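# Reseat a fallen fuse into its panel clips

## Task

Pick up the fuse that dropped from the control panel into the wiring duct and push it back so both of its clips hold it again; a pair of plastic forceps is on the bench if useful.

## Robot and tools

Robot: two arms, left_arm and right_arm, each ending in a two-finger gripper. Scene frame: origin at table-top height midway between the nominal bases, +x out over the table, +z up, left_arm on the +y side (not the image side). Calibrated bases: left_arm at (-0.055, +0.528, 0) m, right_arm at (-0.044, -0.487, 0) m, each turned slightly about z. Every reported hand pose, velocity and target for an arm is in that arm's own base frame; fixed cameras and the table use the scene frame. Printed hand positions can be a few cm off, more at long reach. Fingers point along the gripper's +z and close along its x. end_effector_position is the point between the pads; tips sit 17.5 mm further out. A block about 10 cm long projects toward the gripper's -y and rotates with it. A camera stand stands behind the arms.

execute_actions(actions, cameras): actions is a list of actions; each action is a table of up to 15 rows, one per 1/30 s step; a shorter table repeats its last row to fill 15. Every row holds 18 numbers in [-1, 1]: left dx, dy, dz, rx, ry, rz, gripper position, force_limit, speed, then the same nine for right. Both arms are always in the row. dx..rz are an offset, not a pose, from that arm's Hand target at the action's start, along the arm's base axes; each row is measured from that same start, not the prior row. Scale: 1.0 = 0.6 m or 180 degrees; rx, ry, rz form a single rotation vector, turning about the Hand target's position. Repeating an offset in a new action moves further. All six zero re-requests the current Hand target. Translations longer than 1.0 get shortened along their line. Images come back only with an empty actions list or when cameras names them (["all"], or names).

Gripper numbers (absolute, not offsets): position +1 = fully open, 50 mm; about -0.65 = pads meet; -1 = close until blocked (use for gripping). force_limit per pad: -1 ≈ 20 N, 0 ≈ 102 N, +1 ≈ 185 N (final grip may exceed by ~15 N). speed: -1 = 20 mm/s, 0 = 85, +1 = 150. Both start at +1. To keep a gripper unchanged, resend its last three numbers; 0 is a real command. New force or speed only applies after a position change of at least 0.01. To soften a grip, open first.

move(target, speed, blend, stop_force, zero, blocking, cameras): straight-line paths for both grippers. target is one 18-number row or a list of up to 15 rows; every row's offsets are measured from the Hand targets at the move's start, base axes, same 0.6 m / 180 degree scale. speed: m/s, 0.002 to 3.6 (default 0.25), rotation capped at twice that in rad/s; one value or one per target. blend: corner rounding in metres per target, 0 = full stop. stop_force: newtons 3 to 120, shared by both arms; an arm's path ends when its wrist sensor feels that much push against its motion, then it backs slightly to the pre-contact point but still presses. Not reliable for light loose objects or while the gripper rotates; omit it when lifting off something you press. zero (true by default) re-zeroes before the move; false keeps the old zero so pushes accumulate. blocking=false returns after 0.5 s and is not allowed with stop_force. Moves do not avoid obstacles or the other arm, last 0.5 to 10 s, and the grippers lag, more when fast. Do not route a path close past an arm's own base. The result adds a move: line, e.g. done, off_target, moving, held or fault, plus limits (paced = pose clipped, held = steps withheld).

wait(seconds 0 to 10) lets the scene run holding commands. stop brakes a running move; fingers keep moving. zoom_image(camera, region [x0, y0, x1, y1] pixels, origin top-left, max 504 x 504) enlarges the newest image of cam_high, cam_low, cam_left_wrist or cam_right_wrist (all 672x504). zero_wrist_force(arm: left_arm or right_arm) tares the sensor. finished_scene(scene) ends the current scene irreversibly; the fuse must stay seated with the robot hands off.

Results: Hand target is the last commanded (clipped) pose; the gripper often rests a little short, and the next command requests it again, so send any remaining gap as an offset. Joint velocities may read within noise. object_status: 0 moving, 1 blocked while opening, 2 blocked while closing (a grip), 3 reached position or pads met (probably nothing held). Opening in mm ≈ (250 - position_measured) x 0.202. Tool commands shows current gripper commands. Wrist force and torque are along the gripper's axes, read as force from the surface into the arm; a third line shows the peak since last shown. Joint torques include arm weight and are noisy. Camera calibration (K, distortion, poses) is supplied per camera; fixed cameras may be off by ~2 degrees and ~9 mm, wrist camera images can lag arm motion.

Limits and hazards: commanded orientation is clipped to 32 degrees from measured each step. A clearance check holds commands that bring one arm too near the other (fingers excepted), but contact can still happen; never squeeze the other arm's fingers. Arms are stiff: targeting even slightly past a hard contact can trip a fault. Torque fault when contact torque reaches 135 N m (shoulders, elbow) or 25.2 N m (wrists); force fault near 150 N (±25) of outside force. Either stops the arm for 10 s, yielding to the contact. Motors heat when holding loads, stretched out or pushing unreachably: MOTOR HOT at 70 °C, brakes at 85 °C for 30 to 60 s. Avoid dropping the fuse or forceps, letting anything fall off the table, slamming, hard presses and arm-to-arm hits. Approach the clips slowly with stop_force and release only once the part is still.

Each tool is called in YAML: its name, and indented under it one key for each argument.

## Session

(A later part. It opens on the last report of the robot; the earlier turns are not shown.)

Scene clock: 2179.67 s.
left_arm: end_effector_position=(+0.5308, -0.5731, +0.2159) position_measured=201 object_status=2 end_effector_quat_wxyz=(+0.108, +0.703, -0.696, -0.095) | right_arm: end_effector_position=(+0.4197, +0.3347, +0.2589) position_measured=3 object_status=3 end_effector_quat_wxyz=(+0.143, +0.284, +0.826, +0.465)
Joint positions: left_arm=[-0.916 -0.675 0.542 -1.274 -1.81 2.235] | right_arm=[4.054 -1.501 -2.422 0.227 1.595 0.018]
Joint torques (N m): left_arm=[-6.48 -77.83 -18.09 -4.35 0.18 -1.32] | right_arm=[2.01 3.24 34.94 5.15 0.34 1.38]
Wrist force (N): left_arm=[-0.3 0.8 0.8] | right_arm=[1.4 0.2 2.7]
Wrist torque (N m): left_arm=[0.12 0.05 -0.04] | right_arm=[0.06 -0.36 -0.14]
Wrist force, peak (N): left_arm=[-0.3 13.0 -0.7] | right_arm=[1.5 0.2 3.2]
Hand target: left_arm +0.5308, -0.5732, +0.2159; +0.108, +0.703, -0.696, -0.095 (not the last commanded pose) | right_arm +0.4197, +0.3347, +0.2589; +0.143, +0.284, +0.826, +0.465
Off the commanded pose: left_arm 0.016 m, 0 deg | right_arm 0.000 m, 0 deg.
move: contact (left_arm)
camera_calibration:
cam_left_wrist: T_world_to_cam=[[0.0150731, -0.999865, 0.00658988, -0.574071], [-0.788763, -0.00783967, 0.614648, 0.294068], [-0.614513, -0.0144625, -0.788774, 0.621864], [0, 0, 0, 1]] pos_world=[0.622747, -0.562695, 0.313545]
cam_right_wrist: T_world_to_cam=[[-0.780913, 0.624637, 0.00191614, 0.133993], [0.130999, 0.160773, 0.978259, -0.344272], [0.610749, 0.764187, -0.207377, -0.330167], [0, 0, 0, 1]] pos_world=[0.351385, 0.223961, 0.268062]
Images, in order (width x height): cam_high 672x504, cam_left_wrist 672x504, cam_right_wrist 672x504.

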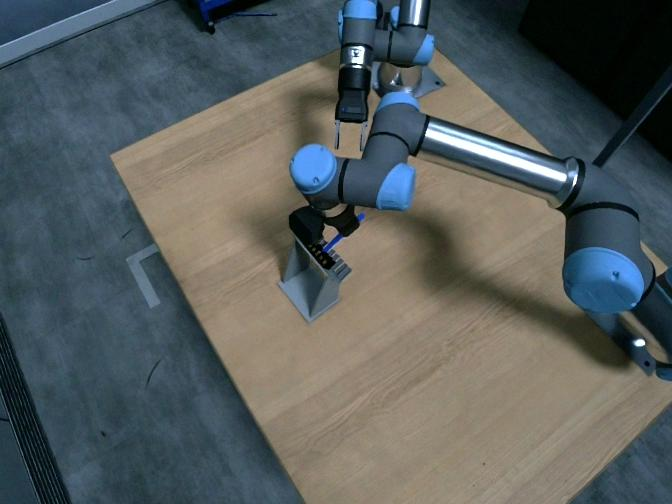

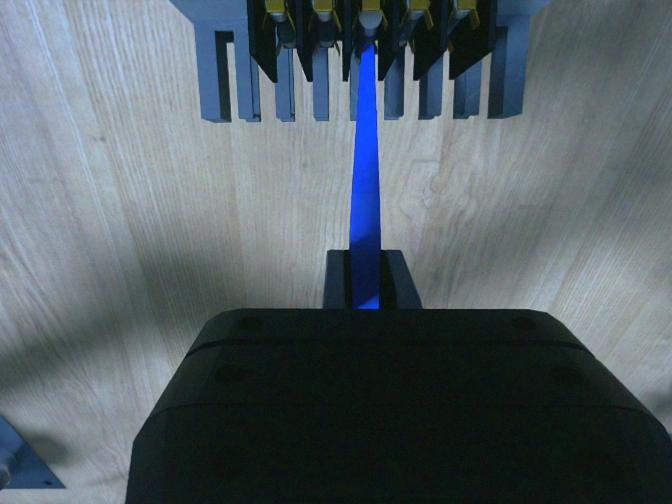

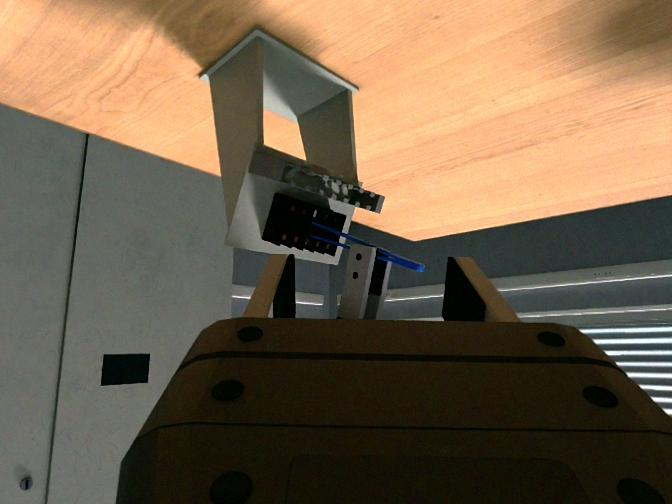

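move:
  target: [0.0104,0,-0.0052,0,0,0,-1,-0.4,-0.8,0,0,0,0,0,0,1,-1,0]
  speed: 0.01
  stop_force: 30
  cameras: ["cam_left_wrist","cam_high","cam_right_wrist"]

zoom_image:
  camera: "cam_left_wrist"
  region: [280, 0, 460, 130]

zoom_image:
  camera: "cam_right_wrist"
  region: [255, 180, 375, 270]

Scene clock: 2188.53 s.
left_arm: end_effector_position=(+0.5330, -0.5732, +0.2148) position_measured=201 object_status=2 end_effector_quat_wxyz=(+0.108, +0.703, -0.696, -0.095) | right_arm: end_effector_position=(+0.4197, +0.3347, +0.2589) position_measured=3 object_status=3 end_effector_quat_wxyz=(+0.143, +0.284, +0.826, +0.465)
Joint positions: left_arm=[-0.914 -0.668 0.531 -1.27 -1.81 2.238] | right_arm=[4.054 -1.501 -2.422 0.227 1.595 0.018]
Joint torques (N m): left_arm=[5.86 -68.69 -17.38 -7.58 4.71 -1.33] | right_arm=[-0.58 3.79 34.9 5.05 0.32 0.94]
Wrist force (N): left_arm=[-0.1 29.5 -3.0] | right_arm=[1.3 0.4 2.7]
Wrist torque (N m): left_arm=[0.06 0.07 -0.06] | right_arm=[0.10 -0.35 -0.13]
Wrist force, peak (N): left_arm=[-0.7 37.3 -4.3] | right_arm=[1.7 0.3 3.1]
Hand target: left_arm +0.5330, -0.5732, +0.2148; +0.108, +0.703, -0.696, -0.095 (not the last commanded pose) | right_arm +0.4197, +0.3347, +0.2589; +0.143, +0.284, +0.826, +0.465
Off the commanded pose: left_arm 0.004 m, 0 deg | right_arm 0.000 m, 0 deg.
move: contact (left_arm)
camera_calibration:
cam_left_wrist: T_world_to_cam=[[0.014975, -0.999865, 0.00678662, -0.574097], [-0.788629, -0.00763816, 0.614822, 0.296455], [-0.614687, -0.0145591, -0.788637, 0.62236], [0, 0, 0, 1]] pos_world=[0.624947, -0.562694, 0.312445]
cam_right_wrist: T_world_to_cam=[[-0.780913, 0.624637, 0.00191614, 0.133993], [0.130999, 0.160773, 0.978259, -0.344272], [0.610749, 0.764187, -0.207377, -0.330167], [0, 0, 0, 1]] pos_world=[0.351385, 0.223961, 0.268062]
Images, in order (width x height): cam_high 672x504, cam_left_wrist 672x504, cam_right_wrist 672x504.

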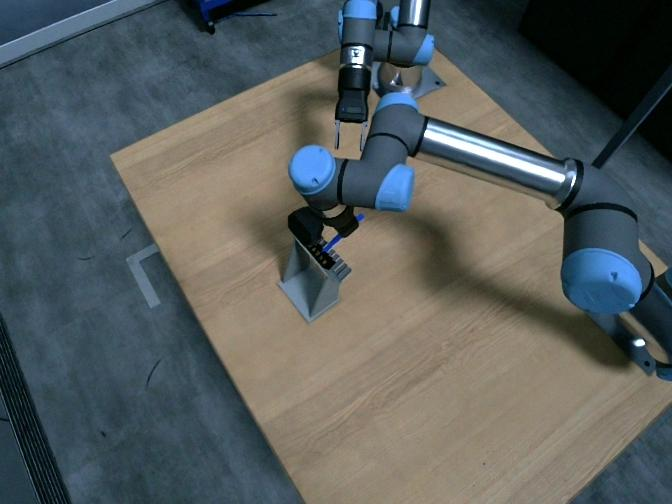

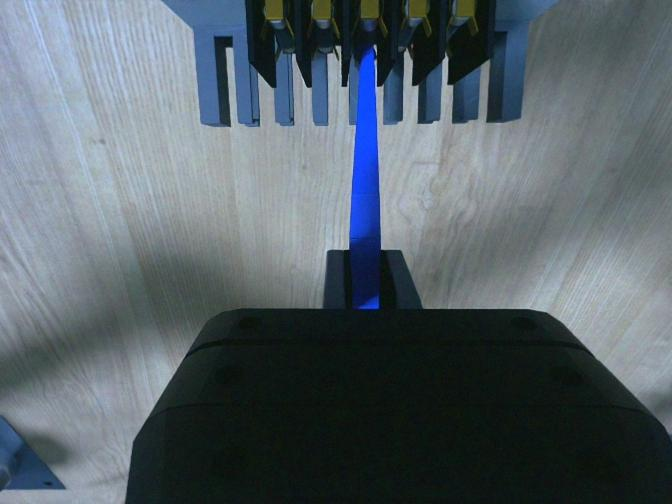

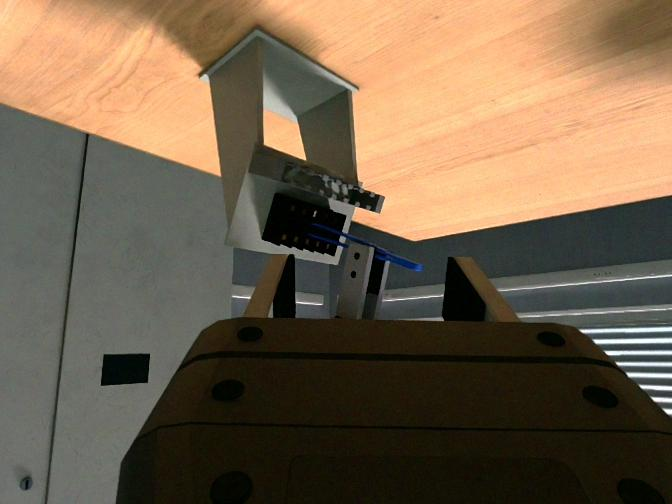

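Scaled by 2.800 from the camera's 672x504 image, which has a finer 960x720 frame.

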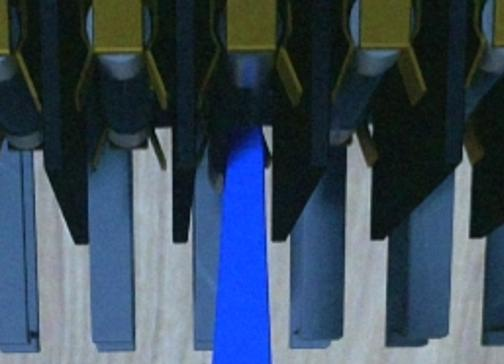

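Scaled by 4.200 from the camera's 672x504 image, which has a finer 960x720 frame.

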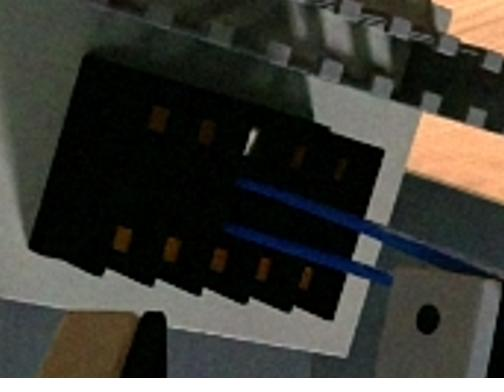

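move:
  target:
    - [-0.0089,0,0.0045,0,0,0,-1,-0.4,-0.8,0,0,0,0,0,0,1,-1,0]
    - [-0.0134,0,-0.0045,0,0,0,-1,-0.4,-0.8,0,0,0,0,0,0,1,-1,0]
  speed: 0.03
  cameras: ["cam_left_wrist","cam_high","cam_right_wrist"]

zoom_image:
  camera: "cam_left_wrist"
  region: [280, 0, 460, 130]

zoom_image:
  camera: "cam_right_wrist"
  region: [255, 180, 375, 270]

Scene clock: 2205.90 s.
left_arm: end_effector_position=(+0.5250, -0.5732, +0.2121) position_measured=201 object_status=2 end_effector_quat_wxyz=(+0.108, +0.703, -0.696, -0.095) | right_arm: end_effector_position=(+0.4197, +0.3347, +0.2589) position_measured=3 object_status=3 end_effector_quat_wxyz=(+0.143, +0.284, +0.826, +0.465)
Joint positions: left_arm=[-0.922 -0.696 0.59 -1.303 -1.811 2.23] | right_arm=[4.054 -1.501 -2.422 0.227 1.595 0.018]
Joint torques (N m): left_arm=[-6.38 -78.16 -18.03 -4.39 -2.66 -1.25] | right_arm=[-2.53 3.89 34.85 5.07 0.34 0.74]
Wrist force (N): left_arm=[-0.8 1.2 0.7] | right_arm=[1.7 0.4 2.5]
Wrist torque (N m): left_arm=[0.18 0.12 0.02] | right_arm=[0.10 -0.41 -0.13]
Wrist force, peak (N): left_arm=[0.0 29.7 -3.1] | right_arm=[1.7 0.4 3.2]
Hand target: left_arm +0.5249, -0.5732, +0.2121; +0.108, +0.703, -0.696, -0.095 | right_arm +0.4197, +0.3347, +0.2589; +0.143, +0.284, +0.826, +0.465
Off the commanded pose: left_arm 0.000 m, 0 deg | right_arm 0.000 m, 0 deg.
move: done
camera_calibration:
cam_left_wrist: T_world_to_cam=[[0.0149756, -0.999865, 0.00678615, -0.573959], [-0.788592, -0.00763808, 0.614869, 0.291769], [-0.614735, -0.0145595, -0.7886, 0.615331], [0, 0, 0, 1]] pos_world=[0.616947, -0.562694, 0.309745]
cam_right_wrist: T_world_to_cam=[[-0.780913, 0.624637, 0.00191614, 0.133993], [0.130999, 0.160773, 0.978259, -0.344272], [0.610749, 0.764187, -0.207377, -0.330167], [0, 0, 0, 1]] pos_world=[0.351385, 0.223961, 0.268062]
Images, in order (width x height): cam_high 672x504, cam_left_wrist 672x504, cam_right_wrist 672x504.

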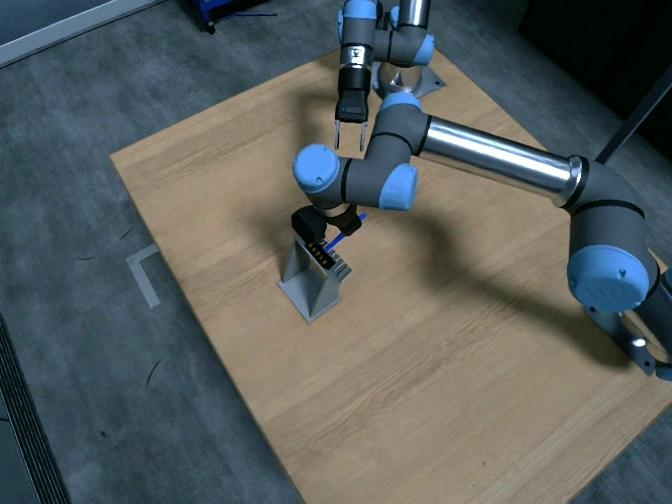

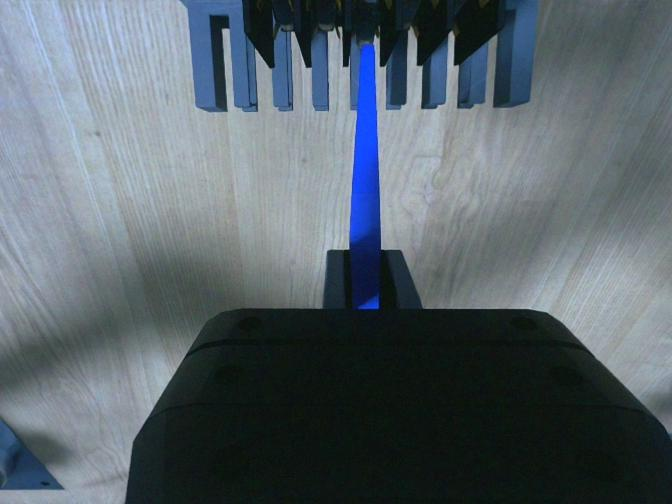

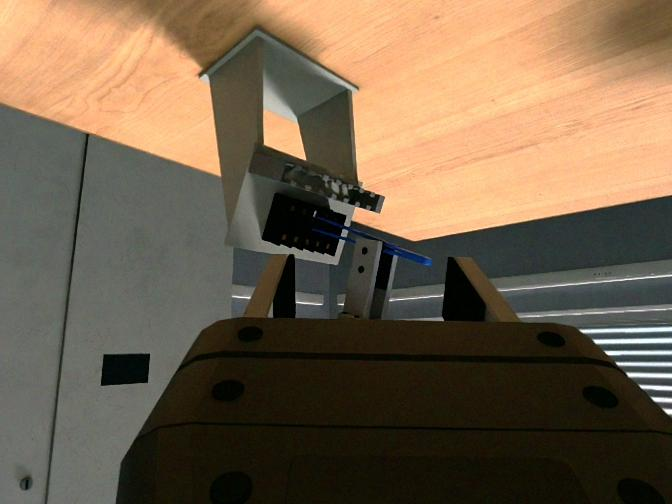

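Scaled by 2.800 from the camera's 672x504 image, which has a finer 960x720 frame.

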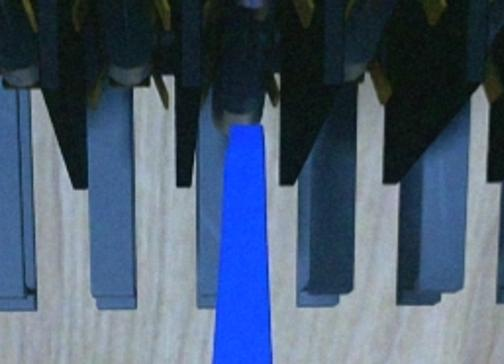

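Scaled by 4.200 from the camera's 672x504 image, which has a finer 960x720 frame.

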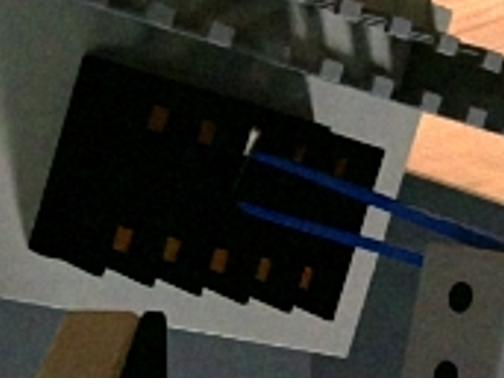

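move:
  target:
    - [0.0011,0.0008,0.0022,0,0,0,-1,-0.4,-0.8,0,0,0,0,0,0,1,-1,0]
    - [0.022,0.0008,-0.0082,0,0,0,-1,-0.4,-0.8,0,0,0,0,0,0,1,-1,0]
  speed: [0.02,0.01]
  stop_force: 30
  cameras: ["cam_left_wrist","cam_high","cam_right_wrist"]

zoom_image:
  camera: "cam_left_wrist"
  region: [280, 0, 460, 130]

zoom_image:
  camera: "cam_right_wrist"
  region: [255, 180, 375, 270]

Scene clock: 2222.73 s.
left_arm: end_effector_position=(+0.5302, -0.5728, +0.2111) position_measured=201 object_status=2 end_effector_quat_wxyz=(+0.108, +0.703, -0.696, -0.095) | right_arm: end_effector_position=(+0.4197, +0.3347, +0.2589) position_measured=3 object_status=3 end_effector_quat_wxyz=(+0.143, +0.284, +0.826, +0.465)
Joint positions: left_arm=[-0.916 -0.681 0.564 -1.291 -1.811 2.235] | right_arm=[4.054 -1.501 -2.422 0.227 1.595 0.018]
Joint torques (N m): left_arm=[6.23 -68.1 -17.37 -7.34 4.48 -1.36] | right_arm=[-5.09 3.33 34.56 5.08 0.4 0.35]
Wrist force (N): left_arm=[-0.5 30.0 -3.3] | right_arm=[1.5 0.1 2.9]
Wrist torque (N m): left_arm=[0.10 0.13 -0.05] | right_arm=[0.04 -0.39 -0.13]
Wrist force, peak (N): left_arm=[-1.3 38.3 -4.6] | right_arm=[1.9 0.5 3.0]
Hand target: left_arm +0.5302, -0.5728, +0.2111; +0.108, +0.703, -0.696, -0.095 (not the last commanded pose) | right_arm +0.4197, +0.3347, +0.2589; +0.143, +0.284, +0.826, +0.465
Off the commanded pose: left_arm 0.009 m, 0 deg | right_arm 0.000 m, 0 deg.
move: contact (left_arm); path passed 1 of 2 targets
camera_calibration:
cam_left_wrist: T_world_to_cam=[[0.0148966, -0.999866, 0.00684458, -0.5736], [-0.788507, -0.00753779, 0.61498, 0.296395], [-0.614846, -0.0145581, -0.788513, 0.617867], [0, 0, 0, 1]] pos_world=[0.622147, -0.562294, 0.308845]
cam_right_wrist: T_world_to_cam=[[-0.780913, 0.624637, 0.00191614, 0.133993], [0.130999, 0.160773, 0.978259, -0.344272], [0.610749, 0.764187, -0.207377, -0.330167], [0, 0, 0, 1]] pos_world=[0.351385, 0.223961, 0.268062]
Images, in order (width x height): cam_high 672x504, cam_left_wrist 672x504, cam_right_wrist 672x504.

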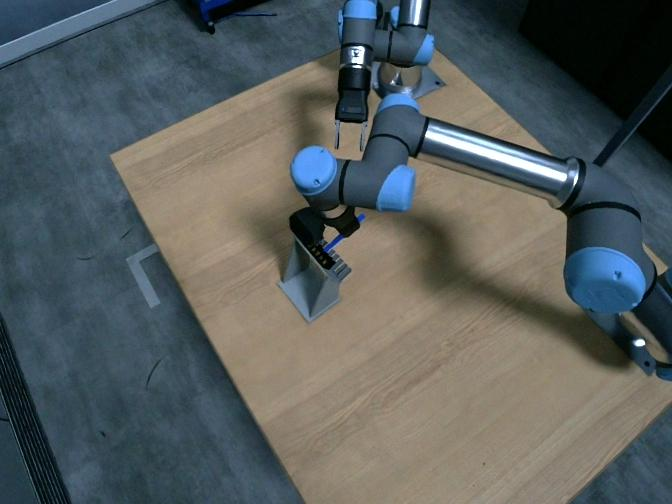

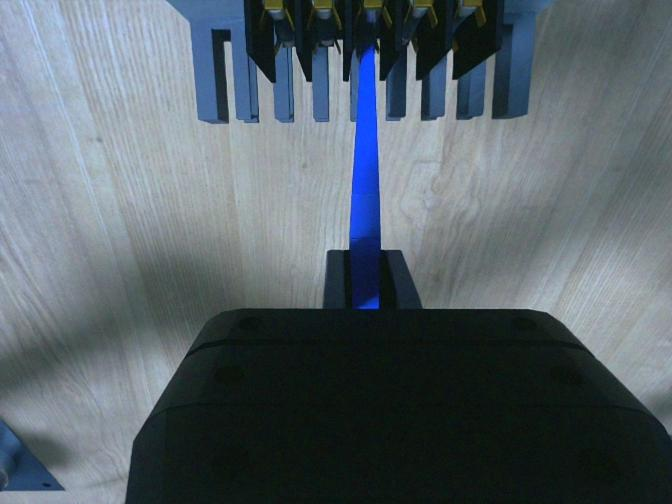

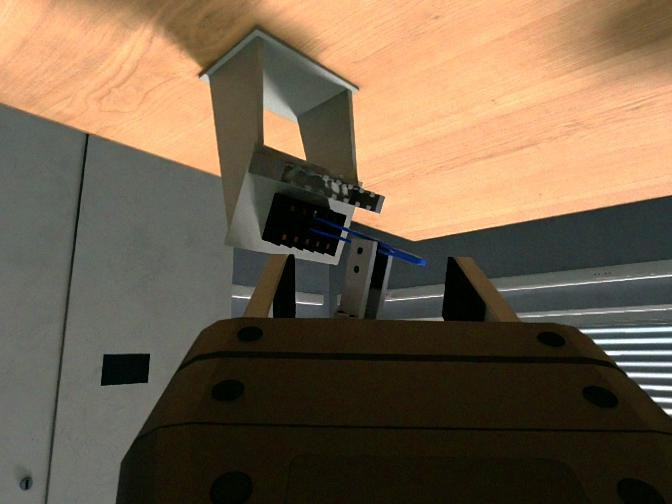

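Scaled by 2.800 from the camera's 672x504 image, which has a finer 960x720 frame.

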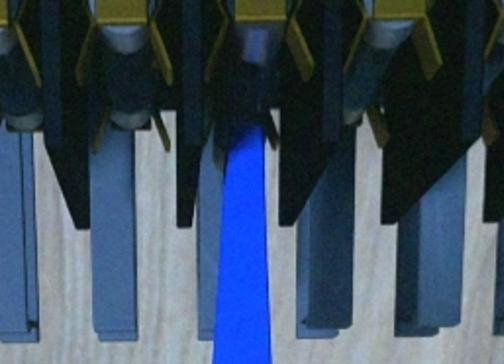

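Scaled by 4.200 from the camera's 672x504 image, which has a finer 960x720 frame.

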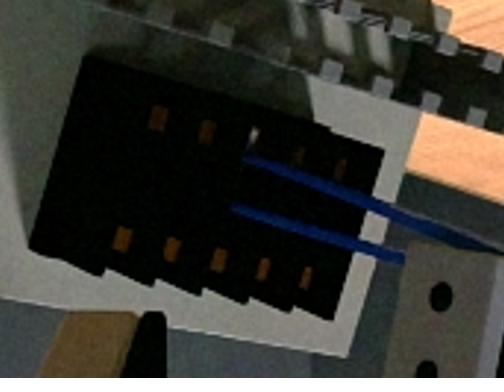

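move:
  target: [-0.012,0,0.006,0,0,0,-1,-0.4,-0.8,0,0,0,0,0,0,1,-1,0]
  speed: 0.04
  cameras: ["cam_left_wrist","cam_high","cam_right_wrist"]

zoom_image:
  camera: "cam_left_wrist"
  region: [280, 0, 460, 130]

zoom_image:
  camera: "cam_right_wrist"
  region: [255, 180, 345, 248]

zoom_image:
  camera: "cam_high"
  region: [300, 215, 380, 275]

Scene clock: 2231.67 s.
left_arm: end_effector_position=(+0.5230, -0.5728, +0.2147) position_measured=201 object_status=2 end_effector_quat_wxyz=(+0.108, +0.703, -0.696, -0.095) | right_arm: end_effector_position=(+0.4197, +0.3347, +0.2589) position_measured=3 object_status=3 end_effector_quat_wxyz=(+0.143, +0.284, +0.826, +0.465)
Joint positions: left_arm=[-0.923 -0.702 0.594 -1.301 -1.812 2.228] | right_arm=[4.054 -1.501 -2.422 0.227 1.595 0.018]
Joint torques (N m): left_arm=[-6.56 -77.33 -19.23 -4.35 -2.65 -1.32] | right_arm=[-5.15 3.4 34.35 5.1 0.47 0.02]
Wrist force (N): left_arm=[0.0 0.5 0.6] | right_arm=[1.8 0.1 2.9]
Wrist torque (N m): left_arm=[0.06 0.00 0.02] | right_arm=[0.06 -0.42 -0.14]
Wrist force, peak (N): left_arm=[-0.7 30.4 -3.5] | right_arm=[1.9 0.3 3.1]
Hand target: left_arm +0.5230, -0.5728, +0.2147; +0.108, +0.703, -0.696, -0.095 | right_arm +0.4197, +0.3347, +0.2589; +0.143, +0.284, +0.826, +0.465
Off the commanded pose: left_arm 0.000 m, 0 deg | right_arm 0.000 m, 0 deg.
move: done
camera_calibration:
cam_left_wrist: T_world_to_cam=[[0.0148972, -0.999866, 0.00684288, -0.573517], [-0.788458, -0.00753814, 0.615043, 0.288516], [-0.614909, -0.0145577, -0.788464, 0.616223], [0, 0, 0, 1]] pos_world=[0.614947, -0.562294, 0.312345]
cam_right_wrist: T_world_to_cam=[[-0.780913, 0.624637, 0.00191614, 0.133993], [0.130999, 0.160773, 0.978259, -0.344272], [0.610749, 0.764187, -0.207377, -0.330167], [0, 0, 0, 1]] pos_world=[0.351385, 0.223961, 0.268062]
Images, in order (width x height): cam_high 672x504, cam_left_wrist 672x504, cam_right_wrist 672x504.

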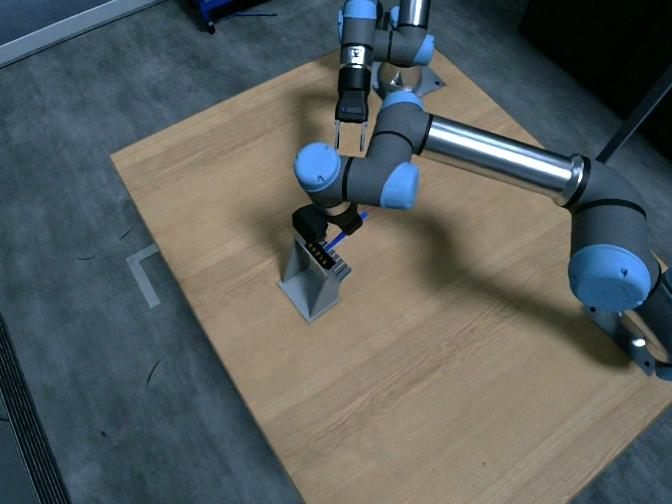

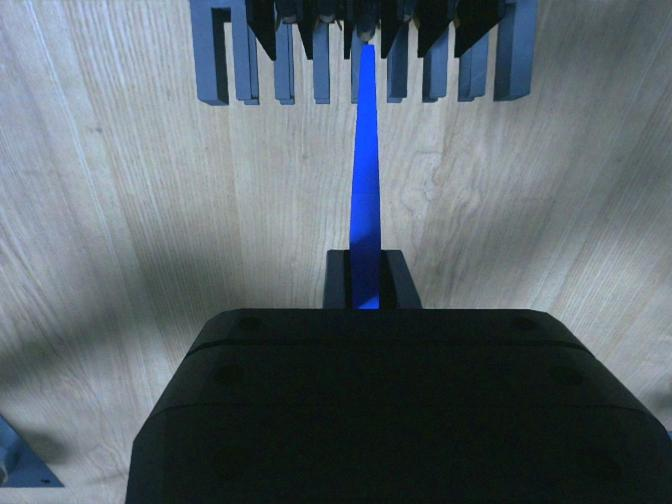

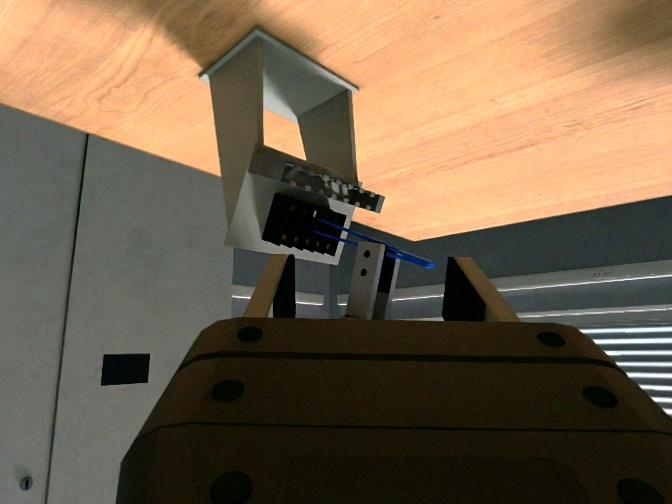

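Scaled by 2.800 from the camera's 672x504 image, which has a finer 960x720 frame.

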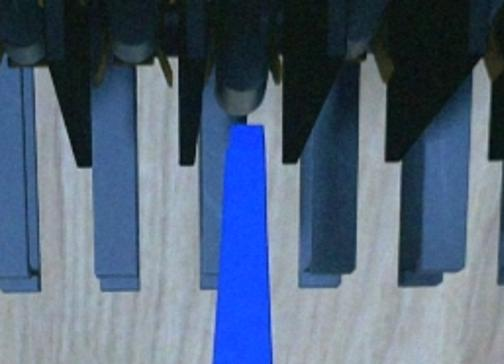

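Scaled by 5.600 from the camera's 672x504 image, which has a finer 960x720 frame.

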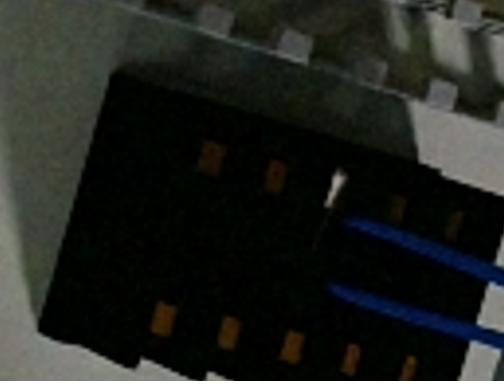

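Scaled by 6.300 from the camera's 672x504 image, which has a finer 960x720 frame.

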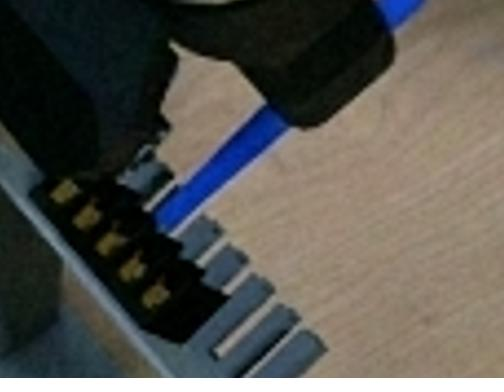

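move:
  target: [-0.0019,0.0007,-0.0037,0,0,0,-0.98,0,-0.8,0,0,0,0,0,0,1,-1,0]
  speed: 0.04

move:
  target: [0.0264,0,-0.0132,0,0,0,-0.98,0,-0.8,0,0,0,0,0,0,1,-1,0]
  speed: 0.01
  stop_force: 42
  cameras: ["cam_left_wrist","cam_high","cam_right_wrist"]

zoom_image:
  camera: "cam_left_wrist"
  region: [280, 0, 460, 130]

zoom_image:
  camera: "cam_right_wrist"
  region: [255, 180, 345, 248]

Scene clock: 2247.07 s.
left_arm: end_effector_position=(+0.5218, -0.5724, +0.2126) position_measured=203 object_status=2 end_effector_quat_wxyz=(+0.108, +0.703, -0.696, -0.095) | right_arm: end_effector_position=(+0.4197, +0.3347, +0.2589) position_measured=3 object_status=3 end_effector_quat_wxyz=(+0.143, +0.284, +0.826, +0.465)
Joint positions: left_arm=[-0.924 -0.708 0.61 -1.312 -1.812 2.227] | right_arm=[4.054 -1.501 -2.422 0.227 1.595 0.018]
Joint torques (N m): left_arm=[-6.54 -76.28 -19.11 -4.57 -2.64 -1.3] | right_arm=[-4.55 3.14 34.04 4.98 0.36 -0.18]
Wrist force (N): left_arm=[0.1 0.3 0.4] | right_arm=[1.6 0.5 2.5]
Wrist torque (N m): left_arm=[0.04 -0.01 0.02] | right_arm=[0.11 -0.41 -0.13]
Wrist force, peak (N): left_arm=[0.0 0.5 0.7] | right_arm=[1.8 0.3 3.0]
Hand target: left_arm +0.5218, -0.5724, +0.2125; +0.108, +0.703, -0.696, -0.095 | right_arm +0.4197, +0.3347, +0.2589; +0.143, +0.284, +0.826, +0.465
Off the commanded pose: left_arm 0.000 m, 0 deg | right_arm 0.000 m, 0 deg.
move: done

Scene clock: 2249.07 s.
left_arm: end_effector_position=(+0.5286, -0.5724, +0.2091) position_measured=203 object_status=2 end_effector_quat_wxyz=(+0.108, +0.703, -0.696, -0.095) | right_arm: end_effector_position=(+0.4197, +0.3347, +0.2589) position_measured=3 object_status=3 end_effector_quat_wxyz=(+0.143, +0.284, +0.826, +0.465)
Joint positions: left_arm=[-0.917 -0.688 0.582 -1.302 -1.811 2.234] | right_arm=[4.054 -1.501 -2.422 0.227 1.595 0.018]
Joint torques (N m): left_arm=[12.44 -64.08 -17.2 -8.45 9.75 -1.45] | right_arm=[-4.87 2.93 34.77 5.09 0.34 -0.18]
Wrist force (N): left_arm=[0.3 39.8 -5.4] | right_arm=[1.6 0.0 2.6]
Wrist torque (N m): left_arm=[-0.29 0.00 -0.02] | right_arm=[0.03 -0.40 -0.12]
Wrist force, peak (N): left_arm=[-0.4 48.5 -6.5] | right_arm=[1.6 0.2 3.2]
Hand target: left_arm +0.5286, -0.5724, +0.2091; +0.108, +0.703, -0.696, -0.095 (not the last commanded pose) | right_arm +0.4197, +0.3347, +0.2589; +0.143, +0.284, +0.826, +0.465
Off the commanded pose: left_arm 0.010 m, 0 deg | right_arm 0.000 m, 0 deg.
move: contact (left_arm)
camera_calibration:
cam_left_wrist: T_world_to_cam=[[0.0148184, -0.999866, 0.00690117, -0.573133], [-0.788372, -0.00743814, 0.615153, 0.296427], [-0.61502, -0.0145563, -0.788377, 0.615362], [0, 0, 0, 1]] pos_world=[0.620647, -0.561894, 0.306745]
cam_right_wrist: T_world_to_cam=[[-0.780913, 0.624637, 0.00191614, 0.133993], [0.130999, 0.160773, 0.978259, -0.344272], [0.610749, 0.764187, -0.207377, -0.330167], [0, 0, 0, 1]] pos_world=[0.351385, 0.223961, 0.268062]
Images, in order (width x height): cam_high 672x504, cam_left_wrist 672x504, cam_right_wrist 672x504.

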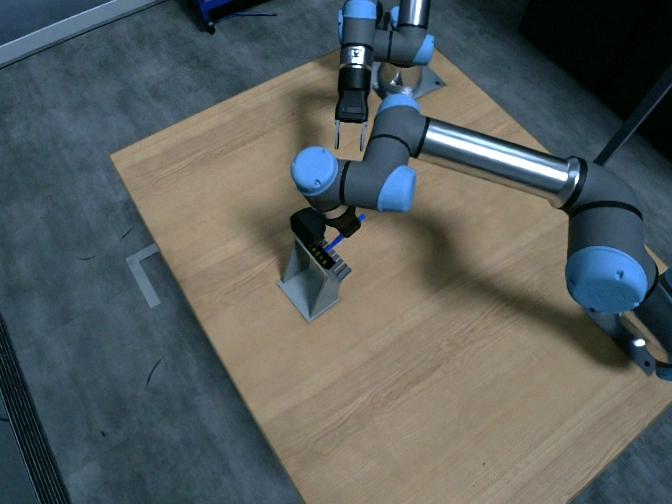

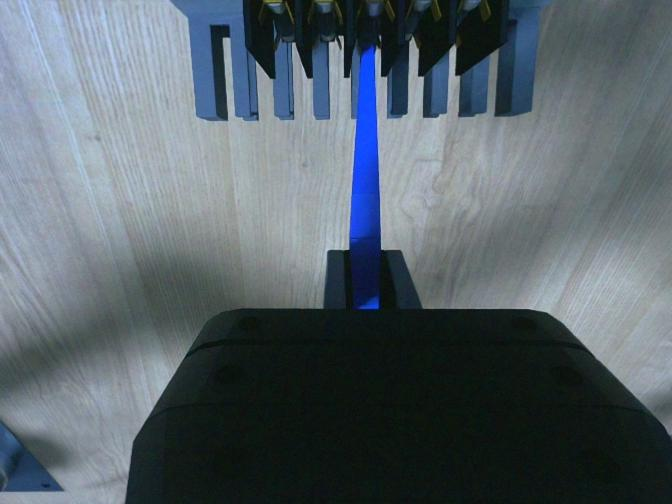

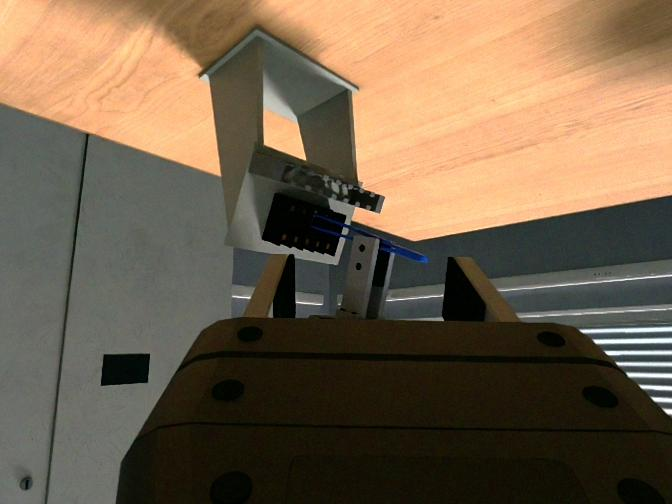

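Scaled by 2.800 from the camera's 672x504 image, which has a finer 960x720 frame.

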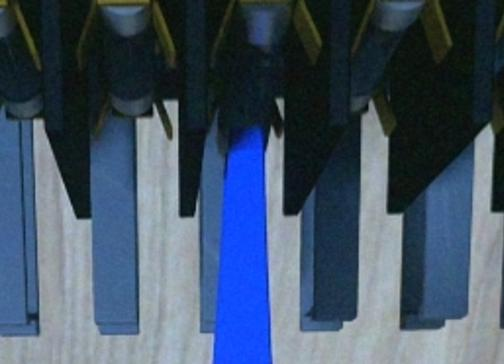

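Scaled by 5.600 from the camera's 672x504 image, which has a finer 960x720 frame.

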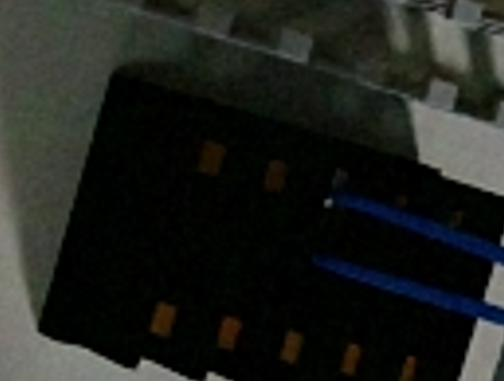

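move:
  target: [-0.013,0,0.0065,0,0,0,-0.98,0,-0.8,0,0,0,0,0,0,1,-1,0]
  speed: 0.04
  cameras: ["cam_left_wrist","cam_right_wrist"]

zoom_image:
  camera: "cam_left_wrist"
  region: [280, 0, 460, 130]

zoom_image:
  camera: "cam_right_wrist"
  region: [255, 180, 345, 248]

Scene clock: 2255.73 s.
left_arm: end_effector_position=(+0.5209, -0.5724, +0.2130) position_measured=203 object_status=2 end_effector_quat_wxyz=(+0.108, +0.703, -0.696, -0.095) | right_arm: end_effector_position=(+0.4197, +0.3347, +0.2589) position_measured=3 object_status=3 end_effector_quat_wxyz=(+0.143, +0.284, +0.826, +0.465)
Joint positions: left_arm=[-0.925 -0.71 0.614 -1.313 -1.812 2.227] | right_arm=[4.054 -1.501 -2.422 0.227 1.595 0.018]
Joint torques (N m): left_arm=[-6.1 -77.94 -19.82 -4.35 -2.73 -1.33] | right_arm=[-4.73 3.33 33.92 5.14 0.42 -0.65]
Wrist force (N): left_arm=[0.5 0.7 2.9] | right_arm=[1.5 0.1 2.7]
Wrist torque (N m): left_arm=[0.10 -0.08 0.02] | right_arm=[0.04 -0.39 -0.14]
Wrist force, peak (N): left_arm=[0.3 40.0 -5.4] | right_arm=[1.8 0.4 3.1]
Hand target: left_arm +0.5208, -0.5724, +0.2130; +0.108, +0.703, -0.696, -0.095 | right_arm +0.4197, +0.3347, +0.2589; +0.143, +0.284, +0.826, +0.465
Off the commanded pose: left_arm 0.000 m, 0 deg | right_arm 0.000 m, 0 deg.
move: done
camera_calibration:
cam_left_wrist: T_world_to_cam=[[0.0147586, -0.999868, 0.00682105, -0.572984], [-0.788373, -0.00744026, 0.615153, 0.287878], [-0.615021, -0.0144563, -0.788379, 0.613697], [0, 0, 0, 1]] pos_world=[0.612847, -0.561894, 0.310645]
cam_right_wrist: T_world_to_cam=[[-0.780913, 0.624637, 0.00191614, 0.133993], [0.130999, 0.160773, 0.978259, -0.344272], [0.610749, 0.764187, -0.207377, -0.330167], [0, 0, 0, 1]] pos_world=[0.351385, 0.223961, 0.268062]
Images, in order (width x height): cam_left_wrist 672x504, cam_right_wrist 672x504.

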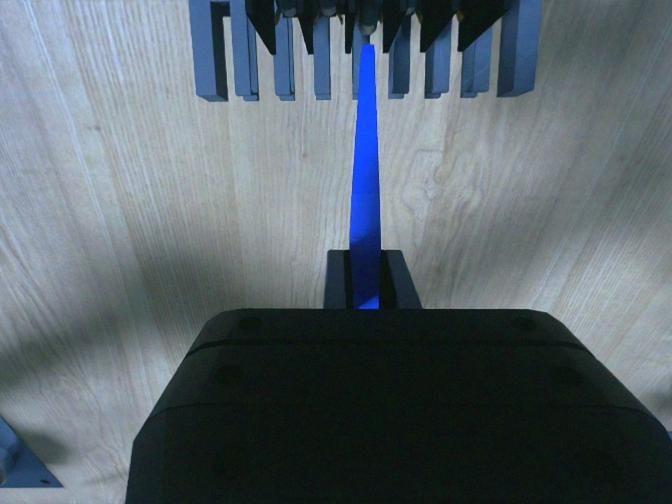

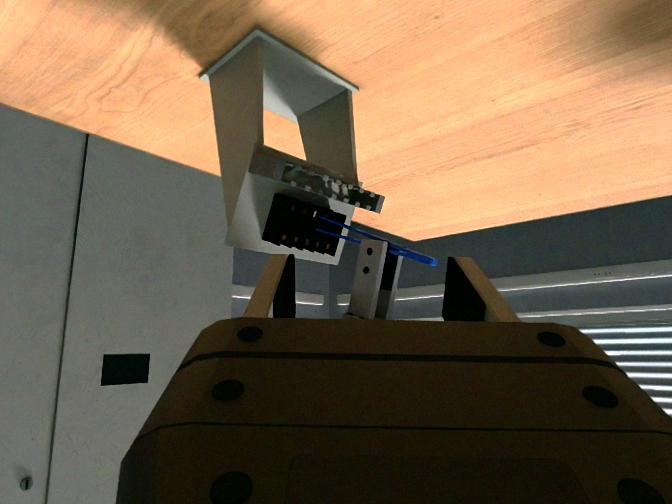

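Scaled by 2.800 from the camera's 672x504 image, which has a finer 960x720 frame.

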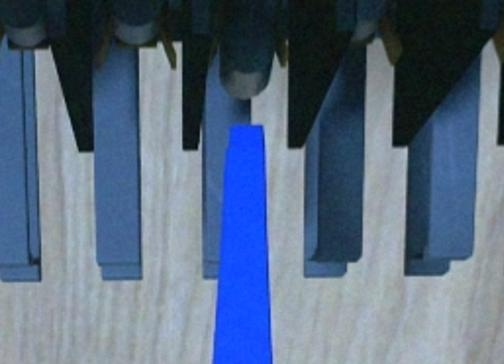

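Scaled by 5.600 from the camera's 672x504 image, which has a finer 960x720 frame.

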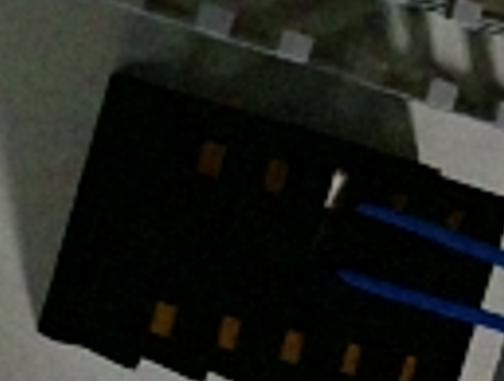

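move:
  target: [-0.0074,0,-0.0149,0,0,0,-0.98,0,-0.8,0,0,0,0,0,0,1,-1,0]
  speed: 0.03
  stop_force: 5
  cameras: ["cam_left_wrist","cam_right_wrist"]

zoom_image:
  camera: "cam_left_wrist"
  region: [280, 0, 460, 130]

zoom_image:
  camera: "cam_right_wrist"
  region: [255, 180, 345, 248]

Scene clock: 2293.63 s.
left_arm: end_effector_position=(+0.5164, -0.5724, +0.2041) position_measured=203 object_status=2 end_effector_quat_wxyz=(+0.108, +0.703, -0.696, -0.095) | right_arm: end_effector_position=(+0.4197, +0.3347, +0.2589) position_measured=3 object_status=3 end_effector_quat_wxyz=(+0.143, +0.284, +0.826, +0.465)
Joint positions: left_arm=[-0.929 -0.726 0.665 -1.35 -1.813 2.222] | right_arm=[4.054 -1.501 -2.422 0.227 1.595 0.018]
Joint torques (N m): left_arm=[-6.67 -76.18 -18.41 -4.37 -2.72 -1.3] | right_arm=[-4.41 3.31 34.16 5.08 0.36 -0.63]
Wrist force (N): left_arm=[0.8 0.7 2.8] | right_arm=[1.4 0.3 2.7]
Wrist torque (N m): left_arm=[0.09 -0.13 0.01] | right_arm=[0.07 -0.37 -0.13]
Wrist force, peak (N): left_arm=[0.5 0.7 3.3] | right_arm=[1.8 0.2 3.2]
Hand target: left_arm +0.5164, -0.5724, +0.2041; +0.108, +0.703, -0.696, -0.095 | right_arm +0.4197, +0.3347, +0.2589; +0.143, +0.284, +0.826, +0.465
Off the commanded pose: left_arm 0.000 m, 0 deg | right_arm 0.000 m, 0 deg.
move: done
camera_calibration:
cam_left_wrist: T_world_to_cam=[[0.0148184, -0.999866, 0.00690117, -0.572918], [-0.788372, -0.00743814, 0.615153, 0.289884], [-0.61502, -0.0145563, -0.788377, 0.603917], [0, 0, 0, 1]] pos_world=[0.608447, -0.561894, 0.301745]
cam_right_wrist: T_world_to_cam=[[-0.780913, 0.624637, 0.00191614, 0.133993], [0.130999, 0.160773, 0.978259, -0.344272], [0.610749, 0.764187, -0.207377, -0.330167], [0, 0, 0, 1]] pos_world=[0.351385, 0.223961, 0.268062]
Images, in order (width x height): cam_left_wrist 672x504, cam_right_wrist 672x504.

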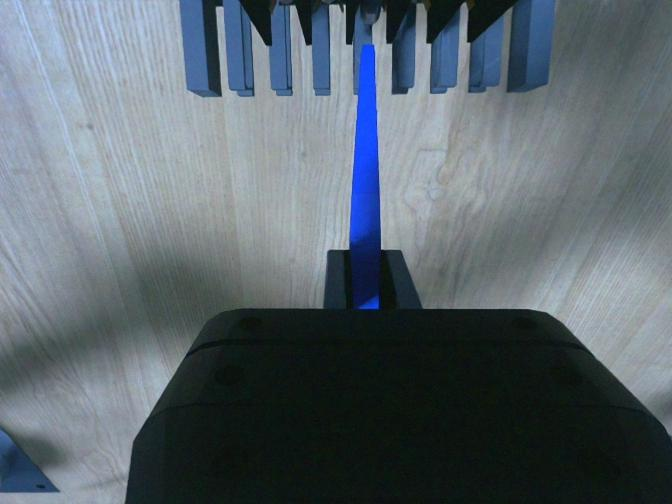

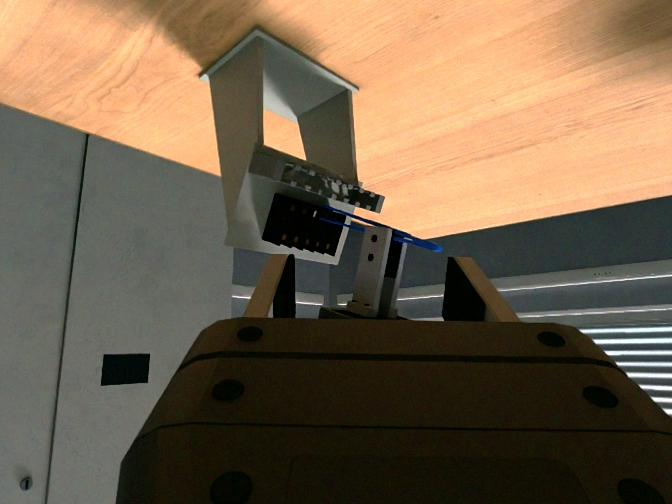

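Scaled by 2.800 from the camera's 672x504 image, which has a finer 960x720 frame.

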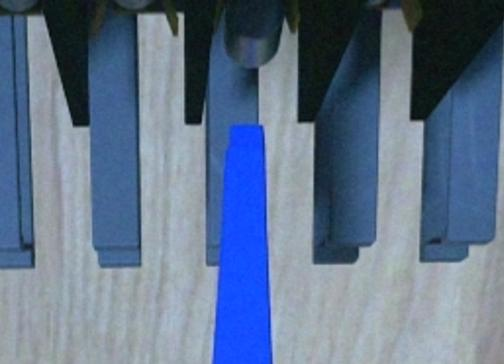

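Scaled by 5.600 from the camera's 672x504 image, which has a finer 960x720 frame.

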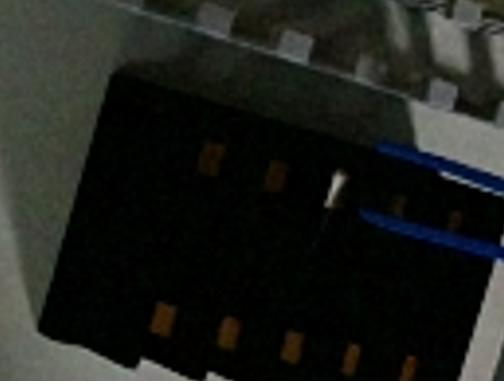

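move:
  target:
    - [0.0011,0,0.0022,0,0,0,-0.98,0,-0.8,0,0,0,0,0,0,1,-1,0]
    - [0.0265,0,-0.0104,0,0,0,-0.98,0,-0.8,0,0,0,0,0,0,1,-1,0]
  speed: [0.02,0.01]
  stop_force: 42
  cameras: ["cam_left_wrist","cam_right_wrist"]

zoom_image:
  camera: "cam_left_wrist"
  region: [280, 0, 460, 130]

zoom_image:
  camera: "cam_right_wrist"
  region: [255, 180, 345, 248]

Scene clock: 2304.70 s.
left_arm: end_effector_position=(+0.5254, -0.5725, +0.2012) position_measured=203 object_status=2 end_effector_quat_wxyz=(+0.108, +0.703, -0.696, -0.095) | right_arm: end_effector_position=(+0.4197, +0.3347, +0.2589) position_measured=3 object_status=3 end_effector_quat_wxyz=(+0.143, +0.284, +0.826, +0.465)
Joint positions: left_arm=[-0.92 -0.7 0.625 -1.333 -1.812 2.231] | right_arm=[4.054 -1.501 -2.422 0.227 1.595 0.018]
Joint torques (N m): left_arm=[12.1 -64.86 -17.79 -8.06 9.64 -1.32] | right_arm=[-4.64 3.26 33.78 5.01 0.35 -0.77]
Wrist force (N): left_arm=[1.5 41.0 -1.2] | right_arm=[1.5 0.2 2.9]
Wrist torque (N m): left_arm=[0.07 -0.10 0.04] | right_arm=[0.06 -0.37 -0.13]
Wrist force, peak (N): left_arm=[0.0 49.9 -2.2] | right_arm=[1.7 0.4 3.0]
Hand target: left_arm +0.5254, -0.5725, +0.2012; +0.108, +0.703, -0.696, -0.095 (not the last commanded pose) | right_arm +0.4197, +0.3347, +0.2589; +0.143, +0.284, +0.826, +0.465
Off the commanded pose: left_arm 0.008 m, 0 deg | right_arm 0.000 m, 0 deg.
move: contact (left_arm); path passed 1 of 2 targets
camera_calibration:
cam_left_wrist: T_world_to_cam=[[0.0146798, -0.999869, 0.00687819, -0.57304], [-0.788239, -0.00733979, 0.615326, 0.298684], [-0.615195, -0.0144545, -0.788243, 0.60729], [0, 0, 0, 1]] pos_world=[0.617448, -0.561994, 0.298845]
cam_right_wrist: T_world_to_cam=[[-0.780913, 0.624637, 0.00191614, 0.133993], [0.130999, 0.160773, 0.978259, -0.344272], [0.610749, 0.764187, -0.207377, -0.330167], [0, 0, 0, 1]] pos_world=[0.351385, 0.223961, 0.268062]
Images, in order (width x height): cam_left_wrist 672x504, cam_right_wrist 672x504.

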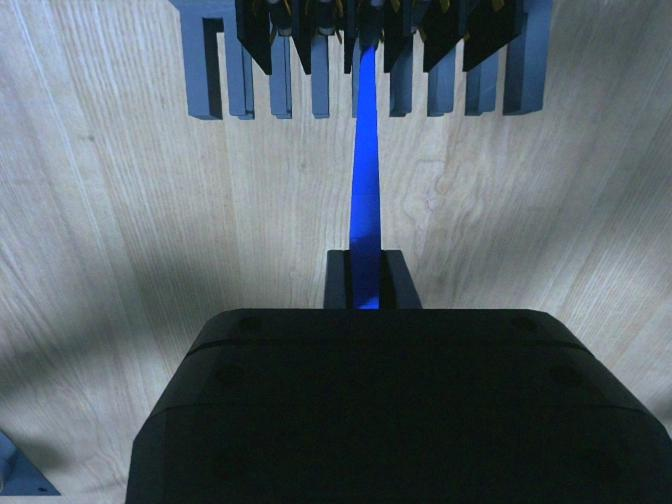

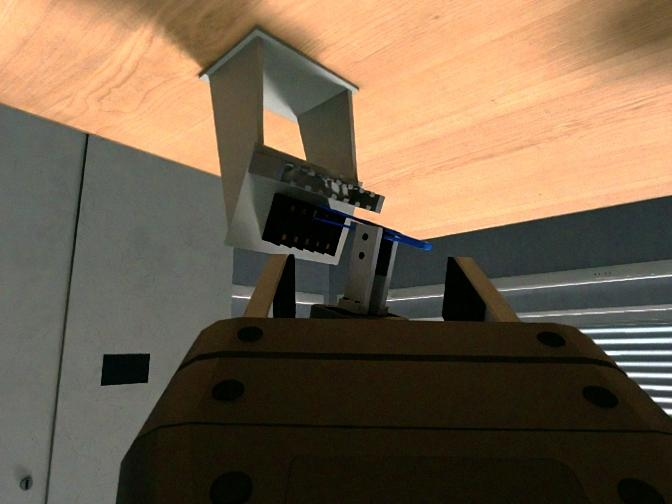

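Scaled by 2.800 from the camera's 672x504 image, which has a finer 960x720 frame.

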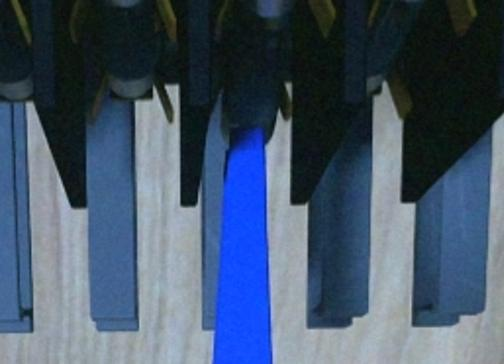

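Scaled by 5.600 from the camera's 672x504 image, which has a finer 960x720 frame.

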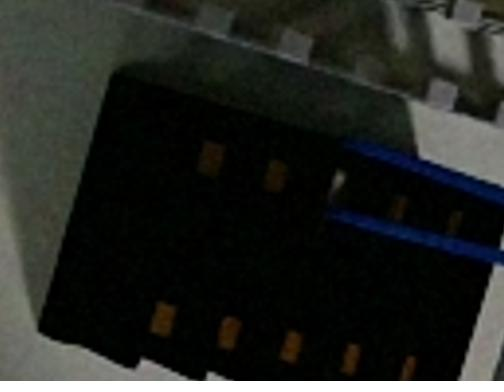

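zoom_image:
  camera: "cam_right_wrist"
  region: [290, 195, 330, 225]

zoom_image:
  camera: "cam_left_wrist"
  region: [320, 0, 420, 70]

Scaled by 12.600 from the camera's 672x504 image, which has a finer 960x720 frame.

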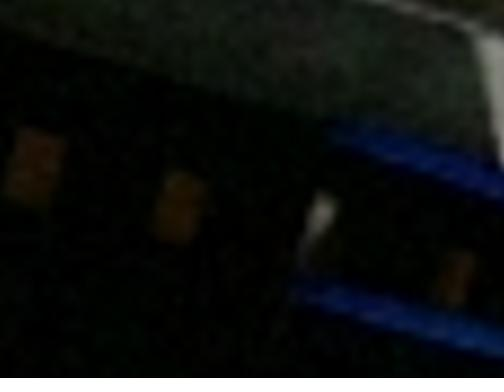

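Scaled by 5.040 from the camera's 672x504 image, which has a finer 960x720 frame.

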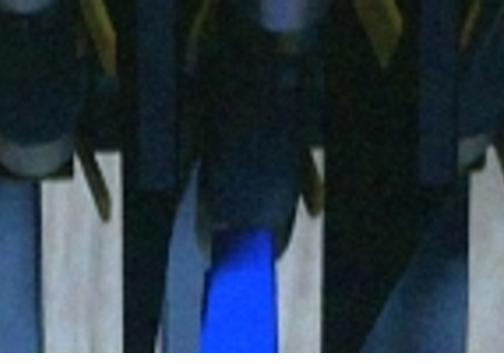

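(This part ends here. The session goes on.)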